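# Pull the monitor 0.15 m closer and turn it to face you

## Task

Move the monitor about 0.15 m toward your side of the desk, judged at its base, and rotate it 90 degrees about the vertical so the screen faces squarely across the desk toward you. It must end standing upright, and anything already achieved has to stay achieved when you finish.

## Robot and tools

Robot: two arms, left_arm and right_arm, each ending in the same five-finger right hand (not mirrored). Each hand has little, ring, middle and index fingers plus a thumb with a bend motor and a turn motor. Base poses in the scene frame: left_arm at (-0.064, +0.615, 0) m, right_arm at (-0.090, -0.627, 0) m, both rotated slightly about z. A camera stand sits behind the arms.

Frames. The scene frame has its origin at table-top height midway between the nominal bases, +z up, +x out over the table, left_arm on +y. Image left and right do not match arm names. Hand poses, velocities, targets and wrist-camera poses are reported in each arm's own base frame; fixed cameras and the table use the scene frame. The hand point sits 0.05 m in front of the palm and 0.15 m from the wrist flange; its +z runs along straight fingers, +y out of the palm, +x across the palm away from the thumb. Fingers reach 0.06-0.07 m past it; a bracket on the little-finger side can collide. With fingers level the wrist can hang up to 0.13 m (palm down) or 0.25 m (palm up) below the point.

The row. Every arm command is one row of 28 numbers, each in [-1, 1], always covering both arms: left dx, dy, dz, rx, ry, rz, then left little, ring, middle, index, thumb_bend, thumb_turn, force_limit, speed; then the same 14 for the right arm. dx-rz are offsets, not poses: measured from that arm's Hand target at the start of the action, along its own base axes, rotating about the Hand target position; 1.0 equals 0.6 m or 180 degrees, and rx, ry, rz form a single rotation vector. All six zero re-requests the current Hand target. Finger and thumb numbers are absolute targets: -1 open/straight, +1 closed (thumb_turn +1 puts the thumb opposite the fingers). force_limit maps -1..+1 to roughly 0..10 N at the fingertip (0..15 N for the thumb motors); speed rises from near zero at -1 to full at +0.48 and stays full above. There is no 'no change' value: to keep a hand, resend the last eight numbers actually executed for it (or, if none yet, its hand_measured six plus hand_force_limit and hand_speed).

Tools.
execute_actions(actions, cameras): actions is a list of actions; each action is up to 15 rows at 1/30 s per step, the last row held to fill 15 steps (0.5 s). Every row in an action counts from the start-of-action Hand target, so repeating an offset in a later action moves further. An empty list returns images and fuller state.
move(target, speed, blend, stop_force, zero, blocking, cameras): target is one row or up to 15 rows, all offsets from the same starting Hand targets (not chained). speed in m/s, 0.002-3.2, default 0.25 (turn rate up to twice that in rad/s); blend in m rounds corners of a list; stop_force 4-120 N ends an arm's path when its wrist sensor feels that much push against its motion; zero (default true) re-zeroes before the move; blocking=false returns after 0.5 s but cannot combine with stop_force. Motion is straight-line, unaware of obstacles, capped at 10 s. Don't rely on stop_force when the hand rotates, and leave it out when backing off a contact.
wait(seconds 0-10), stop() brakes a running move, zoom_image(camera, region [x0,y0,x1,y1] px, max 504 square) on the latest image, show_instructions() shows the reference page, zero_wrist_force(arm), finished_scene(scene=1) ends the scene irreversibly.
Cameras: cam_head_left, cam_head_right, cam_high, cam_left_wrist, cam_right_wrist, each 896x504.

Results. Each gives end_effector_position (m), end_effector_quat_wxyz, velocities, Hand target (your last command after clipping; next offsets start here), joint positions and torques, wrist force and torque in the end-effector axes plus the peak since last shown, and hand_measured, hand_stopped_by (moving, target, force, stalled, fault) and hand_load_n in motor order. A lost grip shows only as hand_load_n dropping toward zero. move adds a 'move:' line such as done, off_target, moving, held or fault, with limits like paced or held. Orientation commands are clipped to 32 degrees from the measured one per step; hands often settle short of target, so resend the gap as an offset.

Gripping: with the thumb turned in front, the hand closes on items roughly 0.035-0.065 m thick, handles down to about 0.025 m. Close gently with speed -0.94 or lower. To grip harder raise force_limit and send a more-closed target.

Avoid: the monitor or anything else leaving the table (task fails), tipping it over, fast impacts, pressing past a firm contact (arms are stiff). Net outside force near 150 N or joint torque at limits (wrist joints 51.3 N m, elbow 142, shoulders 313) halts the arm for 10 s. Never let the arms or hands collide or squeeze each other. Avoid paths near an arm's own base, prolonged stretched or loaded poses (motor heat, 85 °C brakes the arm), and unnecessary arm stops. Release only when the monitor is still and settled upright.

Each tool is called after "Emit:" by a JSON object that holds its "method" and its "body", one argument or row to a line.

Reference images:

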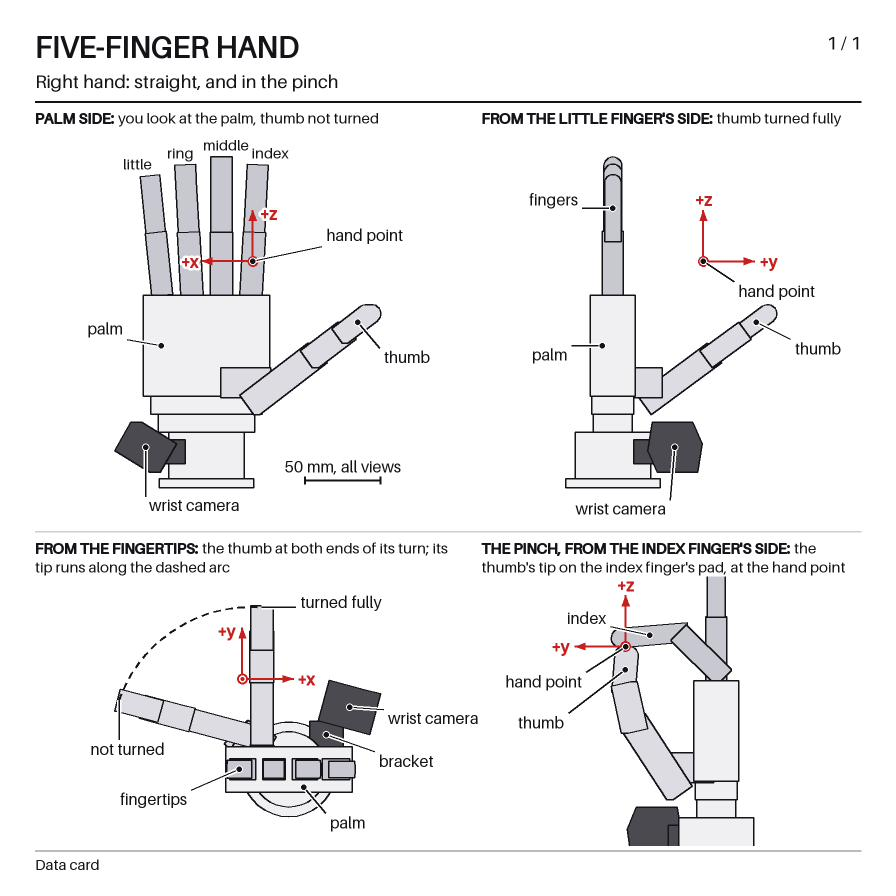

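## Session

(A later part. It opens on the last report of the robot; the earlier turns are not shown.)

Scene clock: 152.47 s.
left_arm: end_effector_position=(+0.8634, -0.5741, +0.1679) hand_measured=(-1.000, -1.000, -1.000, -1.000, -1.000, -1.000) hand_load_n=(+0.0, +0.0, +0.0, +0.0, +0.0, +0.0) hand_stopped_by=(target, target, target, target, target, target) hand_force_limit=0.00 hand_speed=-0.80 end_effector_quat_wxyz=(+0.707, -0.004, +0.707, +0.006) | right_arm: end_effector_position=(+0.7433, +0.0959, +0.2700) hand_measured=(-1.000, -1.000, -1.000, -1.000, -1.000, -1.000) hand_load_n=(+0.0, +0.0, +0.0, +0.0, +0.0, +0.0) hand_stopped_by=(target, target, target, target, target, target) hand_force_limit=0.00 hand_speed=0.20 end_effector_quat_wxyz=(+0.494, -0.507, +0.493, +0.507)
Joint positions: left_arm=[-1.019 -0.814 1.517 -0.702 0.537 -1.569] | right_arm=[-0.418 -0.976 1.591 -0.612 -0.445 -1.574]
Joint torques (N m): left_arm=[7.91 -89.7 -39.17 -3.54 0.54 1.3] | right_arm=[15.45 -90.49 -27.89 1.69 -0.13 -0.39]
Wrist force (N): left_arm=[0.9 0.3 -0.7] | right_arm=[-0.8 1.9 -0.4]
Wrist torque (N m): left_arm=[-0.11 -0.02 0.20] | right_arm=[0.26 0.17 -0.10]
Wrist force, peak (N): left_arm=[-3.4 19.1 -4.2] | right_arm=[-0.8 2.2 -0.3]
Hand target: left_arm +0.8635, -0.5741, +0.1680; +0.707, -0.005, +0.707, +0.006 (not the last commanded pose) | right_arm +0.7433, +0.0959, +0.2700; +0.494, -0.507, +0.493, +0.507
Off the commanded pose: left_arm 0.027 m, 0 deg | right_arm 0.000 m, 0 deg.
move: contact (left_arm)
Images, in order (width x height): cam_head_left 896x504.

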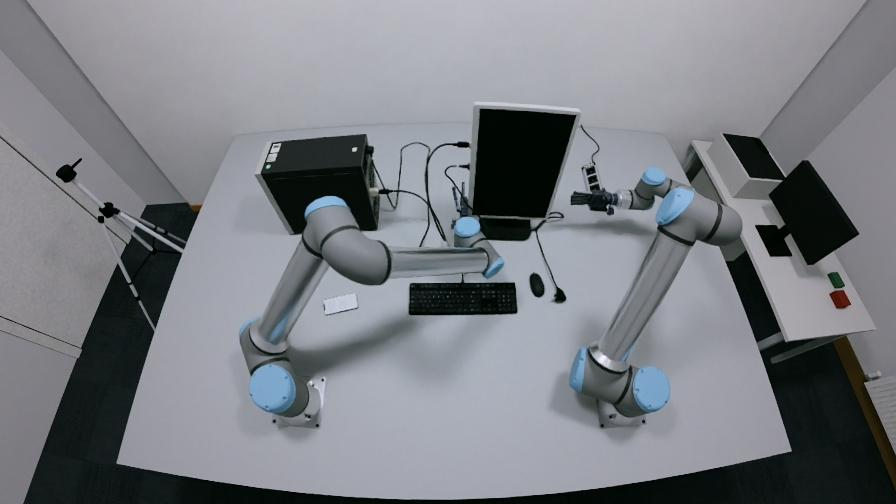

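Emit:
{"method": "move", "body": {
  "target": [0.0008,-0.05,0,0,0,0,-1,-1,-1,-1,-1,-1,0,-0.8,0,0,0,0,0,0,-1,-1,-1,-1,-1,-1,0,0.2],
  "speed": 0.04,
  "stop_force": 50,
  "cameras": ["cam_head_left", "cam_head_right", "cam_high"]
}}

Emit:
{"method": "zoom_image", "body": {
  "camera": "cam_head_left",
  "region": [400, 80, 600, 280]
}}

Emit:
{"method": "zoom_image", "body": {
  "camera": "cam_head_right",
  "region": [400, 80, 600, 280]
}}

Scene clock: 155.20 s.
left_arm: end_effector_position=(+0.8639, -0.6041, +0.1680) hand_measured=(-1.000, -1.000, -1.000, -1.000, -1.000, -1.000) hand_load_n=(+0.0, +0.0, +0.0, +0.0, +0.0, -0.5) hand_stopped_by=(target, target, target, target, target, target) hand_force_limit=0.00 hand_speed=-0.80 end_effector_quat_wxyz=(+0.707, -0.005, +0.707, +0.006) | right_arm: end_effector_position=(+0.7433, +0.0959, +0.2700) hand_measured=(-1.000, -1.000, -1.000, -1.000, -1.000, -1.000) hand_load_n=(+0.0, +0.0, +0.0, +0.0, +0.0, +0.0) hand_stopped_by=(target, target, target, target, target, target) hand_force_limit=0.00 hand_speed=0.20 end_effector_quat_wxyz=(+0.494, -0.507, +0.493, +0.507)
Joint positions: left_arm=[-1.037 -0.785 1.46 -0.674 0.519 -1.569] | right_arm=[-0.418 -0.976 1.591 -0.612 -0.445 -1.574]
Joint torques (N m): left_arm=[-0.61 -100.31 -37.98 -6.34 4.67 -2.96] | right_arm=[14.14 -91.5 -27.92 2.26 -0.29 0.09]
Wrist force (N): left_arm=[3.8 16.7 -6.4] | right_arm=[-0.8 1.8 -0.4]
Wrist torque (N m): left_arm=[1.26 -0.01 0.95] | right_arm=[0.25 0.17 -0.10]
Wrist force, peak (N): left_arm=[-6.6 35.7 -10.9] | right_arm=[-1.0 2.3 -0.1]
Hand target: left_arm +0.8639, -0.6041, +0.1680; +0.707, -0.005, +0.707, +0.006 | right_arm +0.7433, +0.0959, +0.2700; +0.494, -0.507, +0.493, +0.507
Off the commanded pose: left_arm 0.000 m, 0 deg | right_arm 0.000 m, 0 deg.
move: done
Images, in order (width x height): cam_head_left 896x504, cam_head_right 896x504, cam_high 896x504.

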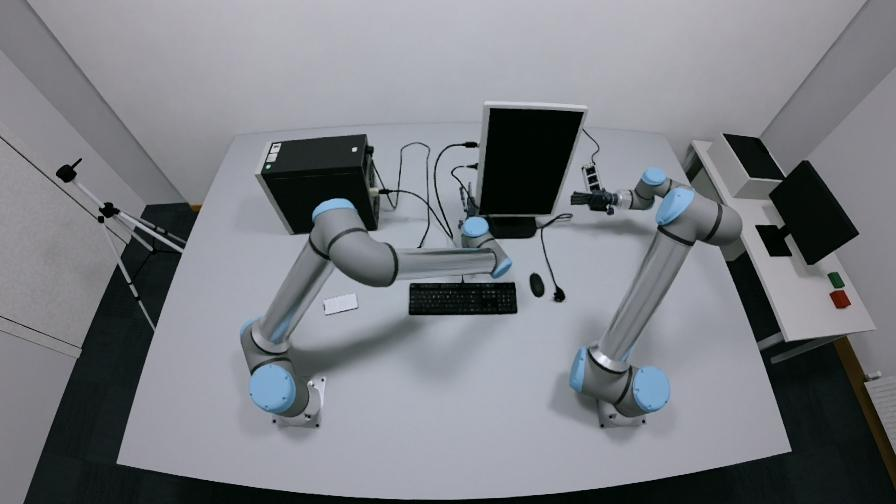

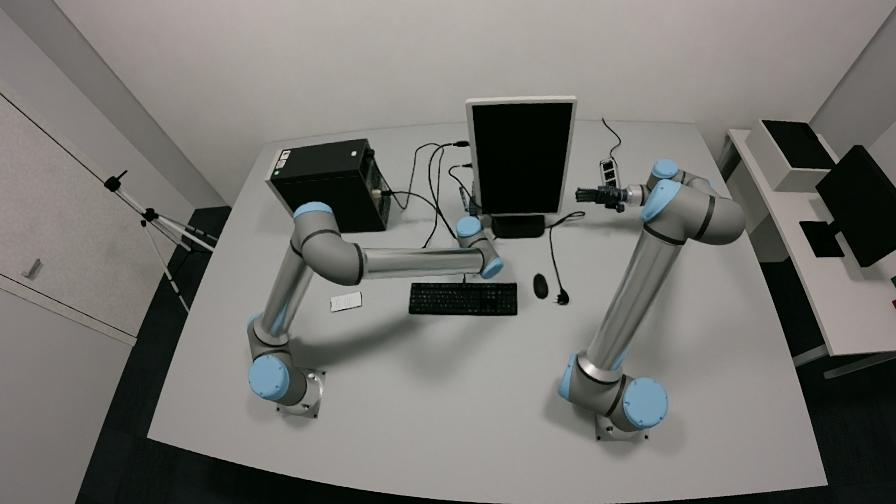

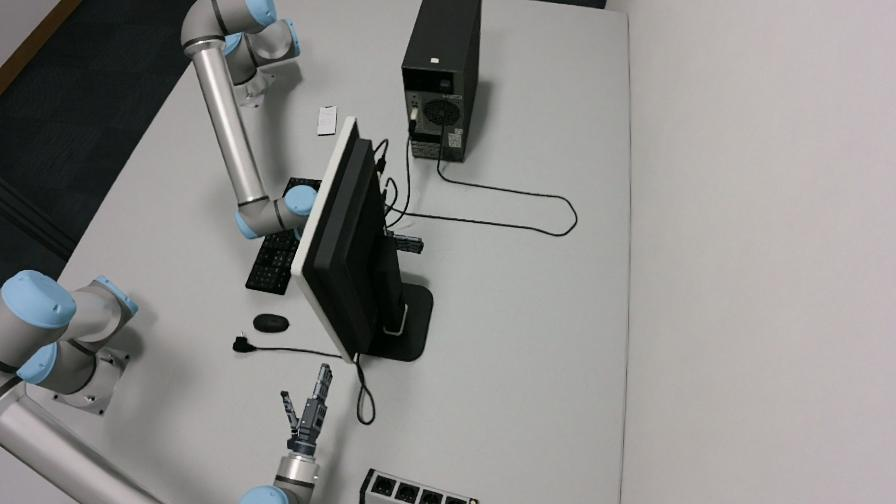

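Scaled by 2.520.

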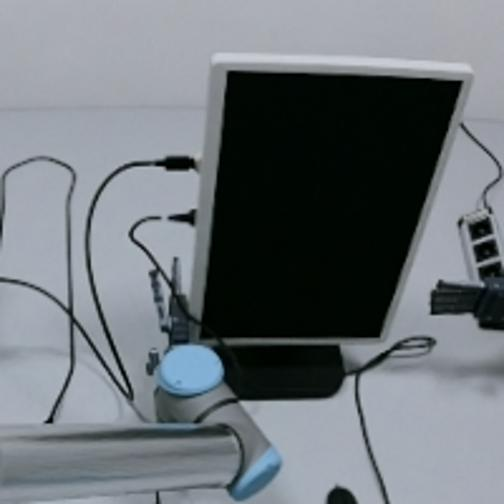

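Scaled by 2.520.

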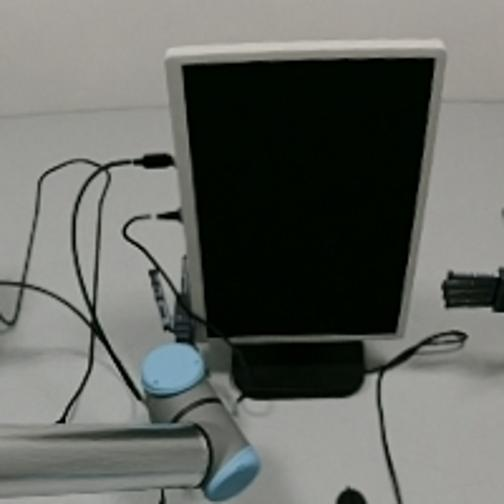

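Emit:
{"method": "move", "body": {
  "target": [
    [-0.001,0.06,0,0,0,0,-1,-1,-1,-1,-1,-1,0,-0.8,0.2577,0.0158,-0.1167,0,0,0,-1,-1,-1,-1,-1,-1,0,0.2],
    [-0.45,0.065,0,0,0,0,-1,-1,-1,-1,-1,-1,0,-0.8,0.2557,0.0908,-0.2,0,0,0,-1,-1,-1,-1,-1,-1,0,0.2],
    [-0.45,0.25,0.15,0,0,0,-1,-1,-1,-1,-1,-1,0,-0.8,0.2473,0.4117,-0.2,0,0,0,-1,-1,-1,-1,-1,-1,0,0.2]
  ],
  "speed": [0.15, 0.2, 0.12],
  "cameras": ["cam_head_left", "cam_head_right", "cam_high", "cam_right_wrist"]
}}

Emit:
{"method": "zoom_image", "body": {
  "camera": "cam_head_left",
  "region": [400, 80, 600, 280]
}}

Emit:
{"method": "zoom_image", "body": {
  "camera": "cam_head_right",
  "region": [400, 80, 600, 280]
}}

Scene clock: 162.70 s.
left_arm: end_effector_position=(+0.5940, -0.4540, +0.2579) hand_measured=(-1.000, -1.000, -1.000, -1.000, -1.000, -1.000) hand_load_n=(+0.0, +0.0, +0.0, +0.0, +0.0, +0.0) hand_stopped_by=(target, target, target, target, target, target) hand_force_limit=0.00 hand_speed=-0.80 end_effector_quat_wxyz=(+0.707, -0.004, +0.707, +0.006) | right_arm: end_effector_position=(+0.8917, +0.3430, +0.1500) hand_measured=(-1.000, -1.000, -1.000, -1.000, -1.000, -1.000) hand_load_n=(+0.0, -0.5, +0.0, +0.0, +0.0, +0.0) hand_stopped_by=(target, target, target, target, target, target) hand_force_limit=0.00 hand_speed=0.20 end_effector_quat_wxyz=(+0.494, -0.507, +0.493, +0.507)
Joint positions: left_arm=[-1.295 -1.247 2.059 -0.81 0.261 -1.57] | right_arm=[-0.101 -0.677 1.283 -0.598 -0.129 -1.58]
Joint torques (N m): left_arm=[-8.65 -44.2 -40.38 -3.3 -2.1 -3.28] | right_arm=[-15.21 -81.37 -39.61 2.53 -2.22 -1.91]
Wrist force (N): left_arm=[1.1 0.1 -0.2] | right_arm=[-0.7 2.0 -0.1]
Wrist torque (N m): left_arm=[-0.20 -0.04 -0.09] | right_arm=[0.23 0.18 0.01]
Wrist force, peak (N): left_arm=[4.2 17.0 -6.6] | right_arm=[-1.5 3.3 -0.2]
Hand target: left_arm +0.5939, -0.4541, +0.2580; +0.707, -0.005, +0.707, +0.006 | right_arm +0.8917, +0.3429, +0.1500; +0.494, -0.507, +0.493, +0.507
Off the commanded pose: left_arm 0.000 m, 0 deg | right_arm 0.000 m, 0 deg.
move: done
Images, in order (width x height): cam_head_left 896x504, cam_head_right 896x504, cam_high 896x504, cam_right_wrist 896x504.

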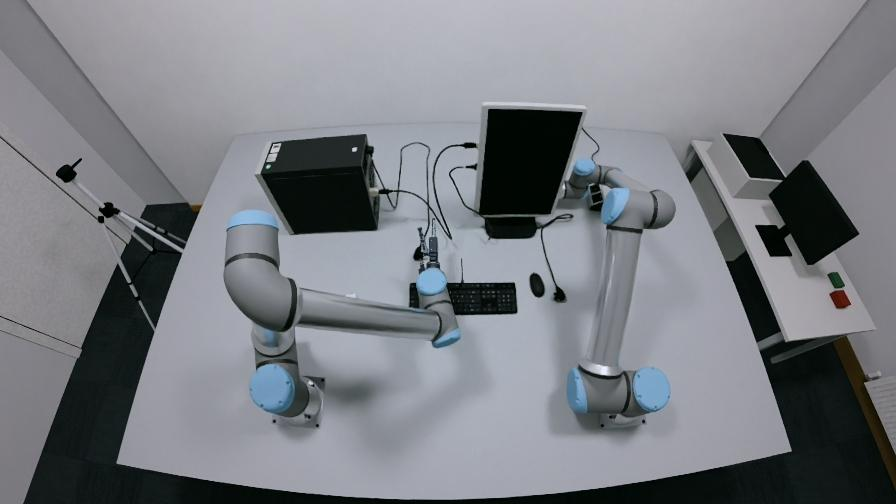

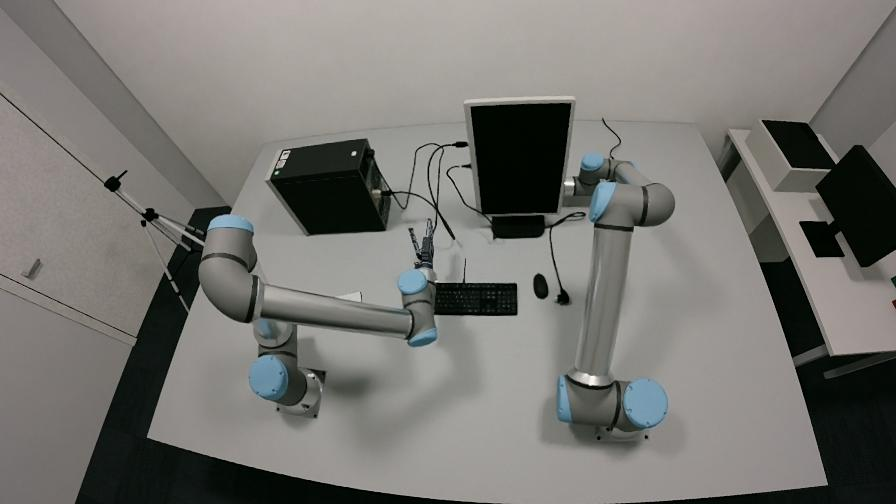

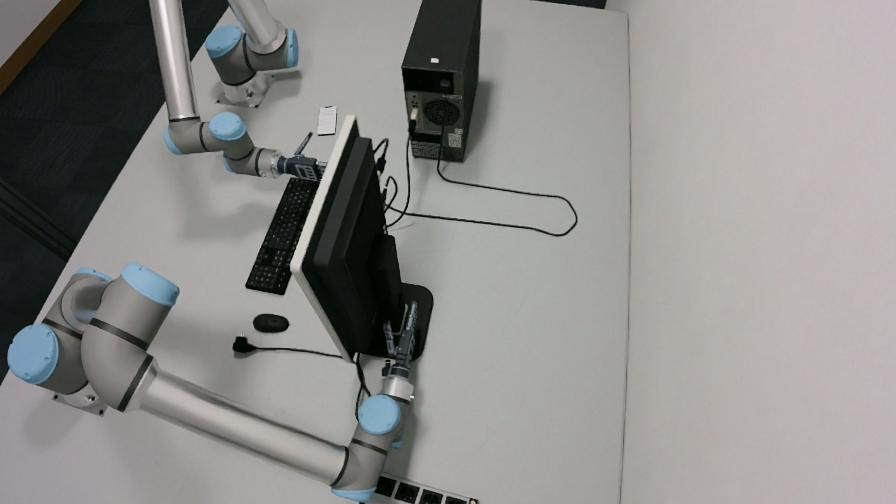

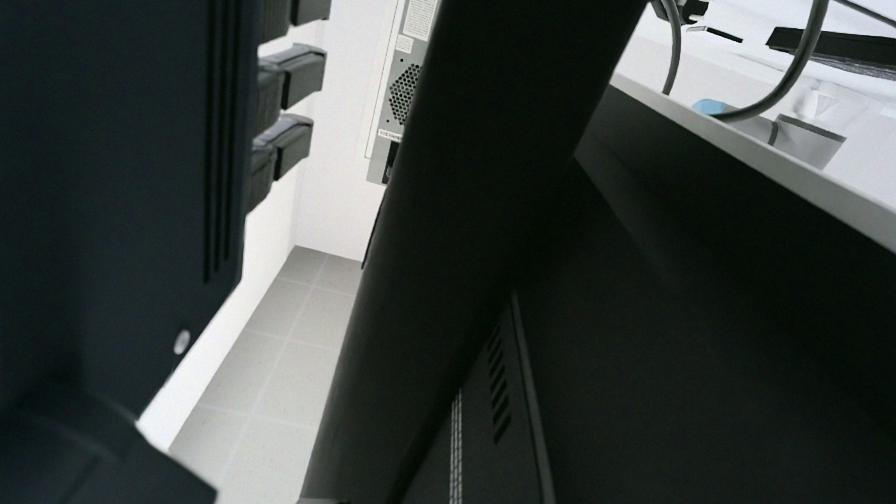

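Scaled by 2.520.

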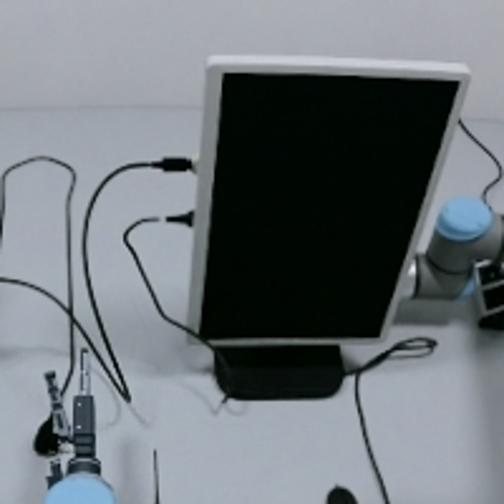

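Scaled by 2.520.

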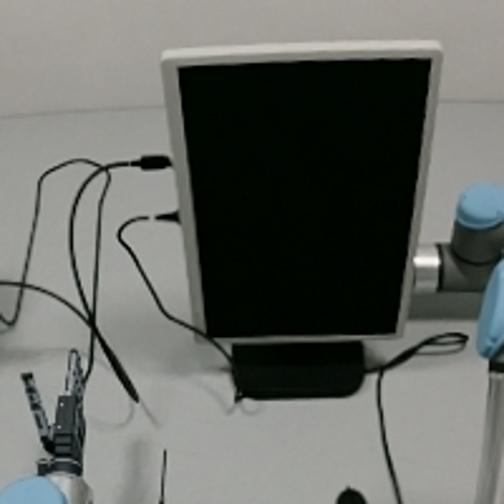

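Emit:
{"method": "move", "body": {
  "target": [
    [0,0,0,0,0,0,-1,-1,-1,-1,-1,-1,0,-0.8,-0.0165,-0.009,0,0,0,0,-1,-1,-1,-1,-1,-1,0,0.2],
    [0,0,0,0,0,0,-1,-1,-1,-1,-1,-1,0,-0.8,-0.1048,-0.011,0,0,0,0,-1,-1,-1,-1,-1,-1,0,0.2]
  ],
  "speed": [0.05, 0.03],
  "cameras": ["cam_head_left", "cam_head_right", "cam_high", "cam_right_wrist"]
}}

Emit:
{"method": "zoom_image", "body": {
  "camera": "cam_head_left",
  "region": [400, 80, 600, 280]
}}

Emit:
{"method": "zoom_image", "body": {
  "camera": "cam_head_right",
  "region": [400, 80, 600, 280]
}}

Scene clock: 166.43 s.
left_arm: end_effector_position=(+0.5939, -0.4541, +0.2580) hand_measured=(-1.000, -1.000, -1.000, -1.000, -1.000, -1.000) hand_load_n=(+0.0, +0.0, +0.0, +0.0, +0.0, +0.0) hand_stopped_by=(target, target, target, target, target, target) hand_force_limit=0.00 hand_speed=-0.80 end_effector_quat_wxyz=(+0.707, -0.005, +0.707, +0.006) | right_arm: end_effector_position=(+0.8287, +0.3363, +0.1500) hand_measured=(-1.000, -1.000, -1.000, -1.000, -1.000, -1.000) hand_load_n=(+0.0, +0.0, +0.0, +2.5, -0.5, +0.5) hand_stopped_by=(target, target, target, target, target, target) hand_force_limit=0.00 hand_speed=0.20 end_effector_quat_wxyz=(+0.494, -0.507, +0.493, +0.507)
Joint positions: left_arm=[-1.295 -1.247 2.059 -0.81 0.261 -1.57] | right_arm=[-0.116 -0.762 1.455 -0.685 -0.143 -1.579]
Joint torques (N m): left_arm=[-10.25 -62.04 -41.21 -3.14 -2.82 -3.18] | right_arm=[12.58 -67.85 -26.71 -0.09 -9.01 1]
Wrist force (N): left_arm=[1.5 0.3 0.3] | right_arm=[-3.3 -26.0 -11.3]
Wrist torque (N m): left_arm=[-0.20 -0.12 0.00] | right_arm=[1.99 -0.02 0.09]
Wrist force, peak (N): left_arm=[1.6 0.3 0.3] | right_arm=[-9.6 -30.7 -14.2]
Hand target: left_arm +0.5939, -0.4541, +0.2580; +0.707, -0.005, +0.707, +0.006 | right_arm +0.8288, +0.3363, +0.1500; +0.494, -0.507, +0.493, +0.507
Off the commanded pose: left_arm 0.000 m, 0 deg | right_arm 0.000 m, 0 deg.
move: done
Images, in order (width x height): cam_head_left 896x504, cam_head_right 896x504, cam_high 896x504, cam_right_wrist 896x504.

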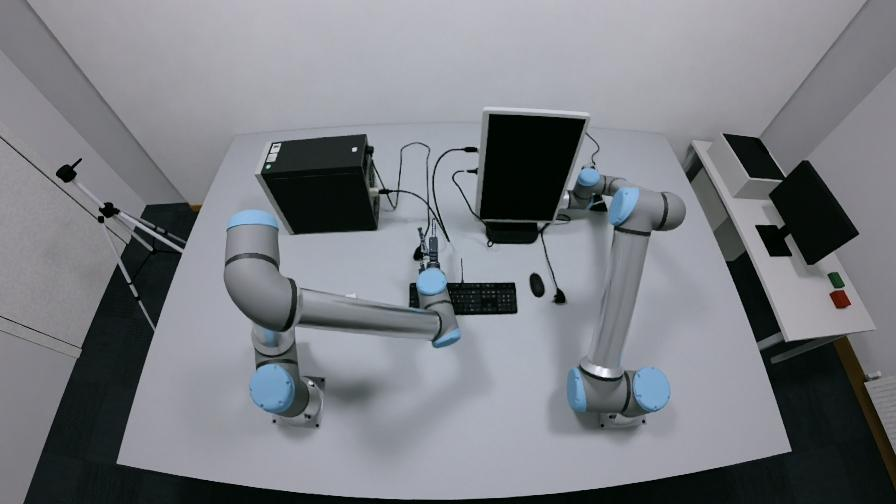

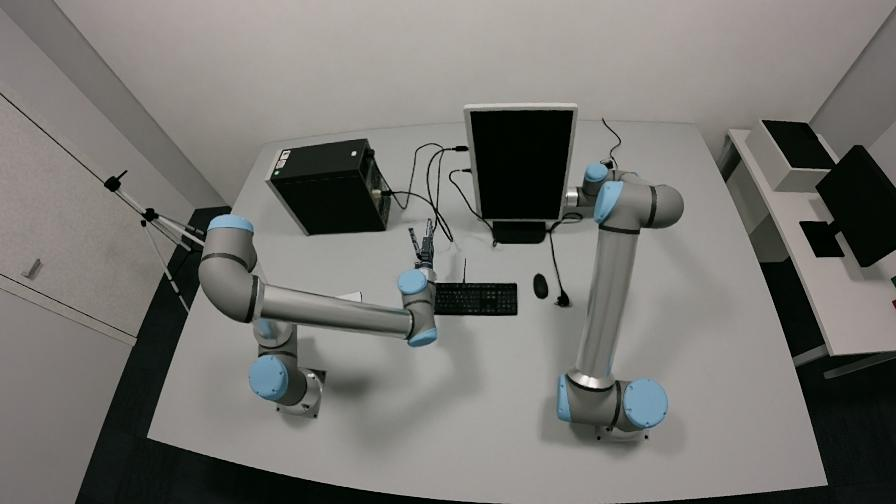

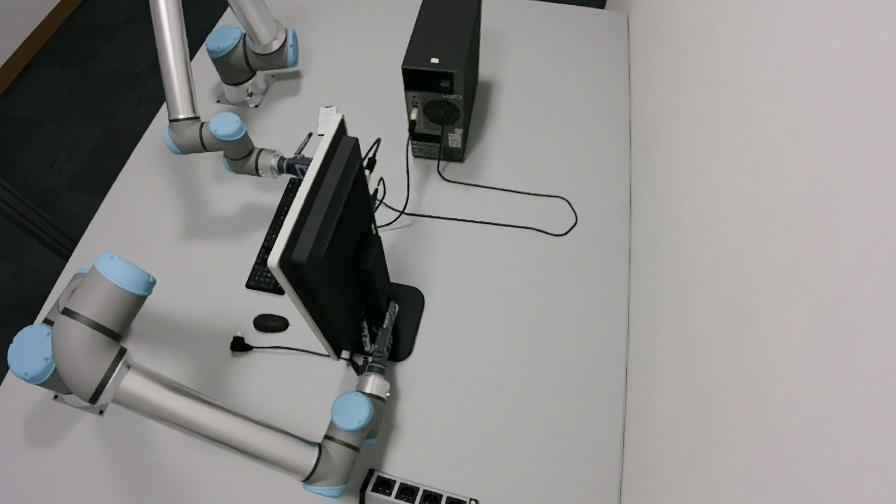

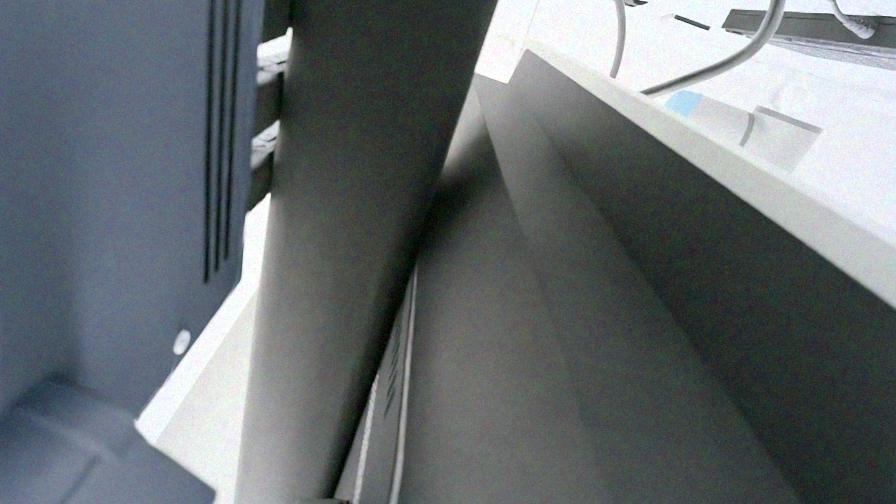

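Scaled by 2.520.

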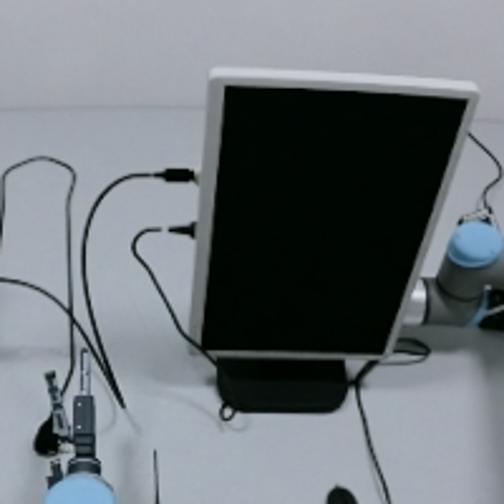

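Scaled by 2.520.

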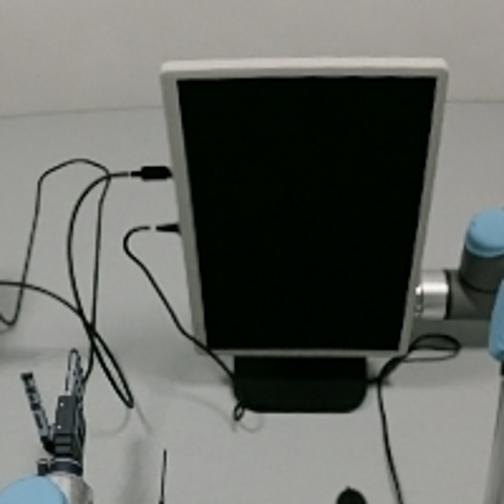

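Emit:
{"method": "move", "body": {
  "target": [
    [0,0,0,0,0,0,-1,-1,-1,-1,-1,-1,0,-0.8,0.055,0.0014,0,0,0,0,-1,-1,-1,-1,-1,-1,0,0.2],
    [0,0,0,0,0,0,-1,-1,-1,-1,-1,-1,0,-0.8,0.065,-0.42,0.02,0,0,0,-1,-1,-1,-1,-1,-1,0,0.2],
    [0,0,0,0,0,0,-1,-1,-1,-1,-1,-1,0,-0.8,-0.2,-0.45,0.2,0,0,0,-1,-1,-1,-1,-1,-1,0,0.2]
  ],
  "speed": [0.08, 0.2, 0.3],
  "blend": [0, 0.02, 0],
  "cameras": ["cam_head_left", "cam_head_right", "cam_high", "cam_right_wrist"]
}}

Emit:
{"method": "zoom_image", "body": {
  "camera": "cam_head_left",
  "region": [400, 80, 600, 280]
}}

Emit:
{"method": "zoom_image", "body": {
  "camera": "cam_head_right",
  "region": [400, 80, 600, 280]
}}

Emit:
{"method": "zoom_image", "body": {
  "camera": "cam_high",
  "region": [220, 90, 500, 400]
}}

Scene clock: 170.60 s.
left_arm: end_effector_position=(+0.5939, -0.4541, +0.2580) hand_measured=(-1.000, -1.000, -1.000, -1.000, -1.000, -1.000) hand_load_n=(+0.0, +0.0, +0.0, +0.0, -0.5, +0.0) hand_stopped_by=(target, target, target, target, target, target) hand_force_limit=0.00 hand_speed=-0.80 end_effector_quat_wxyz=(+0.707, -0.005, +0.707, +0.006) | right_arm: end_effector_position=(+0.7089, +0.0663, +0.2700) hand_measured=(-1.000, -1.000, -1.000, -1.000, -1.000, -1.000) hand_load_n=(-0.5, +0.0, +0.0, +0.0, +0.0, +0.0) hand_stopped_by=(target, target, target, target, target, target) hand_force_limit=0.00 hand_speed=0.20 end_effector_quat_wxyz=(+0.494, -0.507, +0.493, +0.507)
Joint positions: left_arm=[-1.295 -1.247 2.059 -0.81 0.261 -1.57] | right_arm=[-0.47 -1.013 1.653 -0.638 -0.497 -1.574]
Joint torques (N m): left_arm=[-9.31 -61.13 -41.21 -3 -2.69 -2.34] | right_arm=[9.61 -83.2 -27.55 -0.12 1.8 -0.18]
Wrist force (N): left_arm=[1.1 0.3 0.2] | right_arm=[-0.8 2.0 -0.3]
Wrist torque (N m): left_arm=[-0.19 -0.06 -0.03] | right_arm=[0.29 0.17 -0.12]
Wrist force, peak (N): left_arm=[1.6 0.1 0.4] | right_arm=[-3.0 -25.3 -11.2]
Hand target: left_arm +0.5939, -0.4541, +0.2580; +0.707, -0.005, +0.707, +0.006 | right_arm +0.7088, +0.0663, +0.2700; +0.494, -0.507, +0.493, +0.507
Off the commanded pose: left_arm 0.000 m, 0 deg | right_arm 0.000 m, 0 deg.
move: done
Images, in order (width x height): cam_head_left 896x504, cam_head_right 896x504, cam_high 896x504, cam_right_wrist 896x504.

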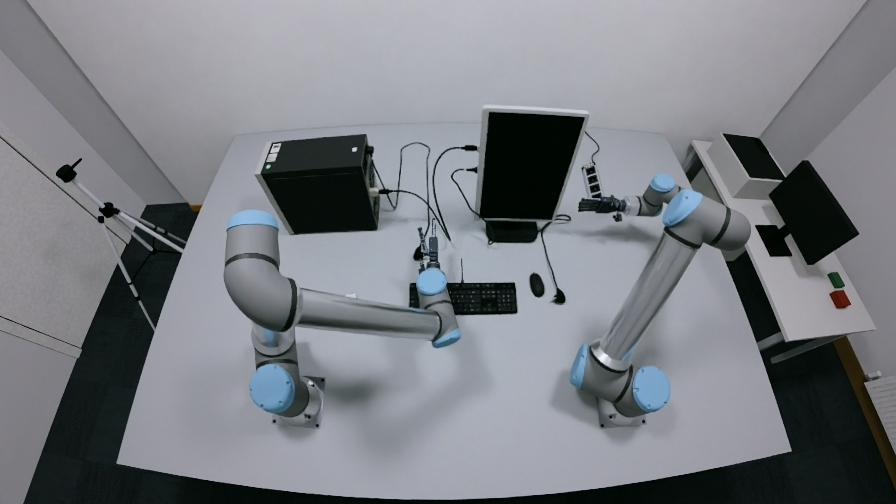

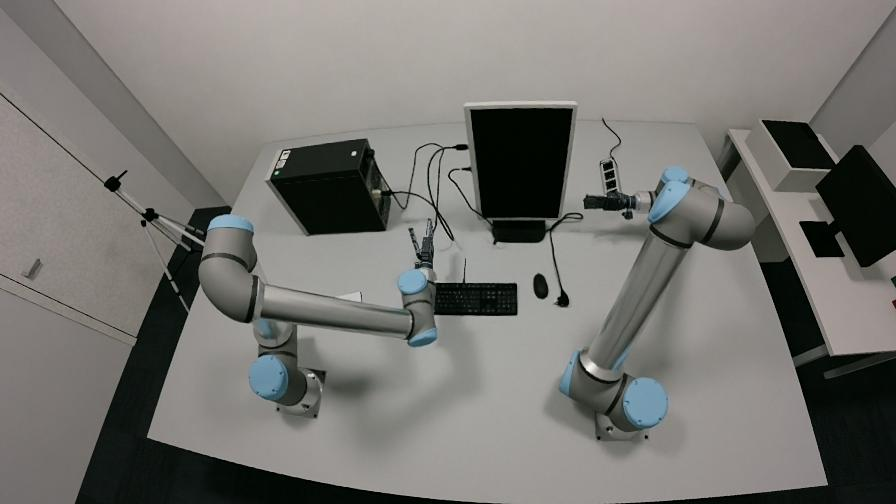

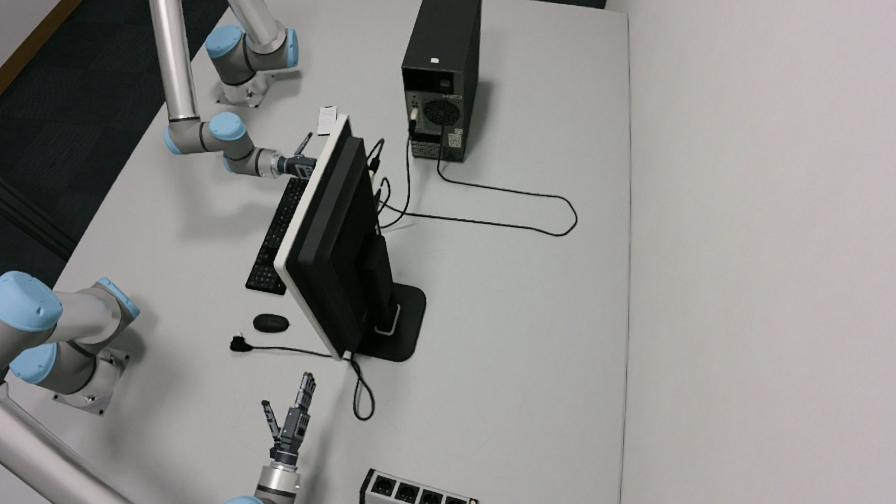

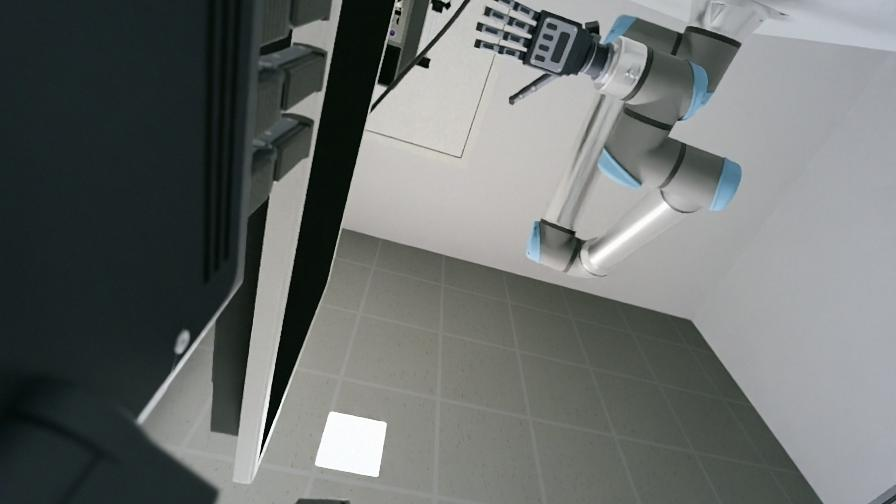

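Scaled by 2.520.

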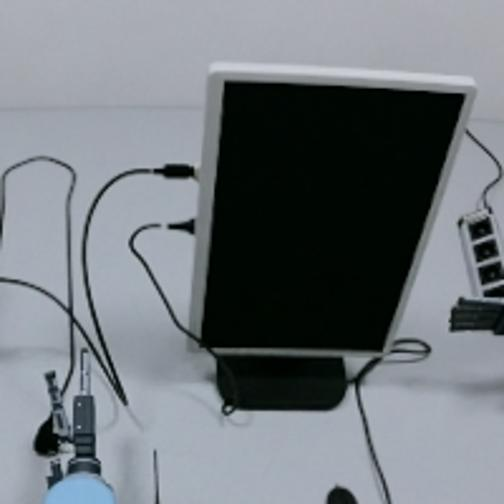

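Scaled by 2.520.

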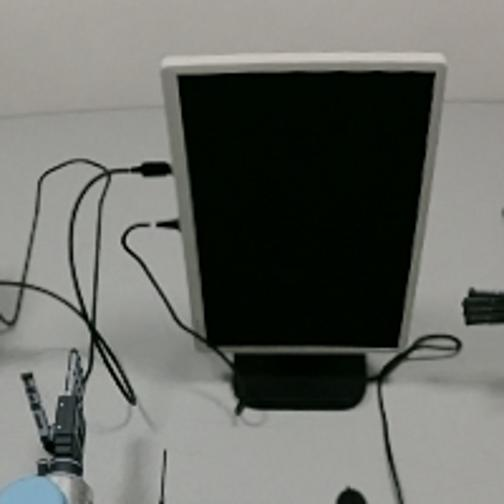

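Scaled by 1.626.

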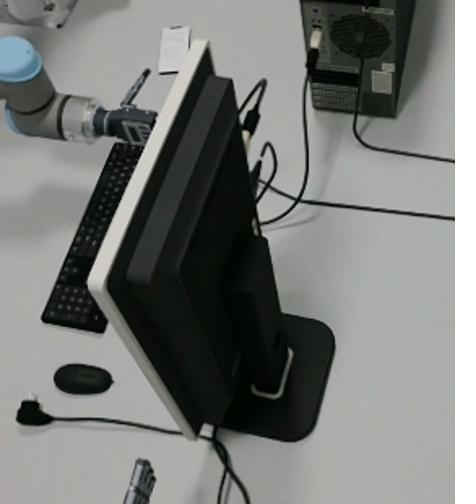

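Emit:
{"method": "finished_scene", "body": {

}}

The scene is finished: the task was done.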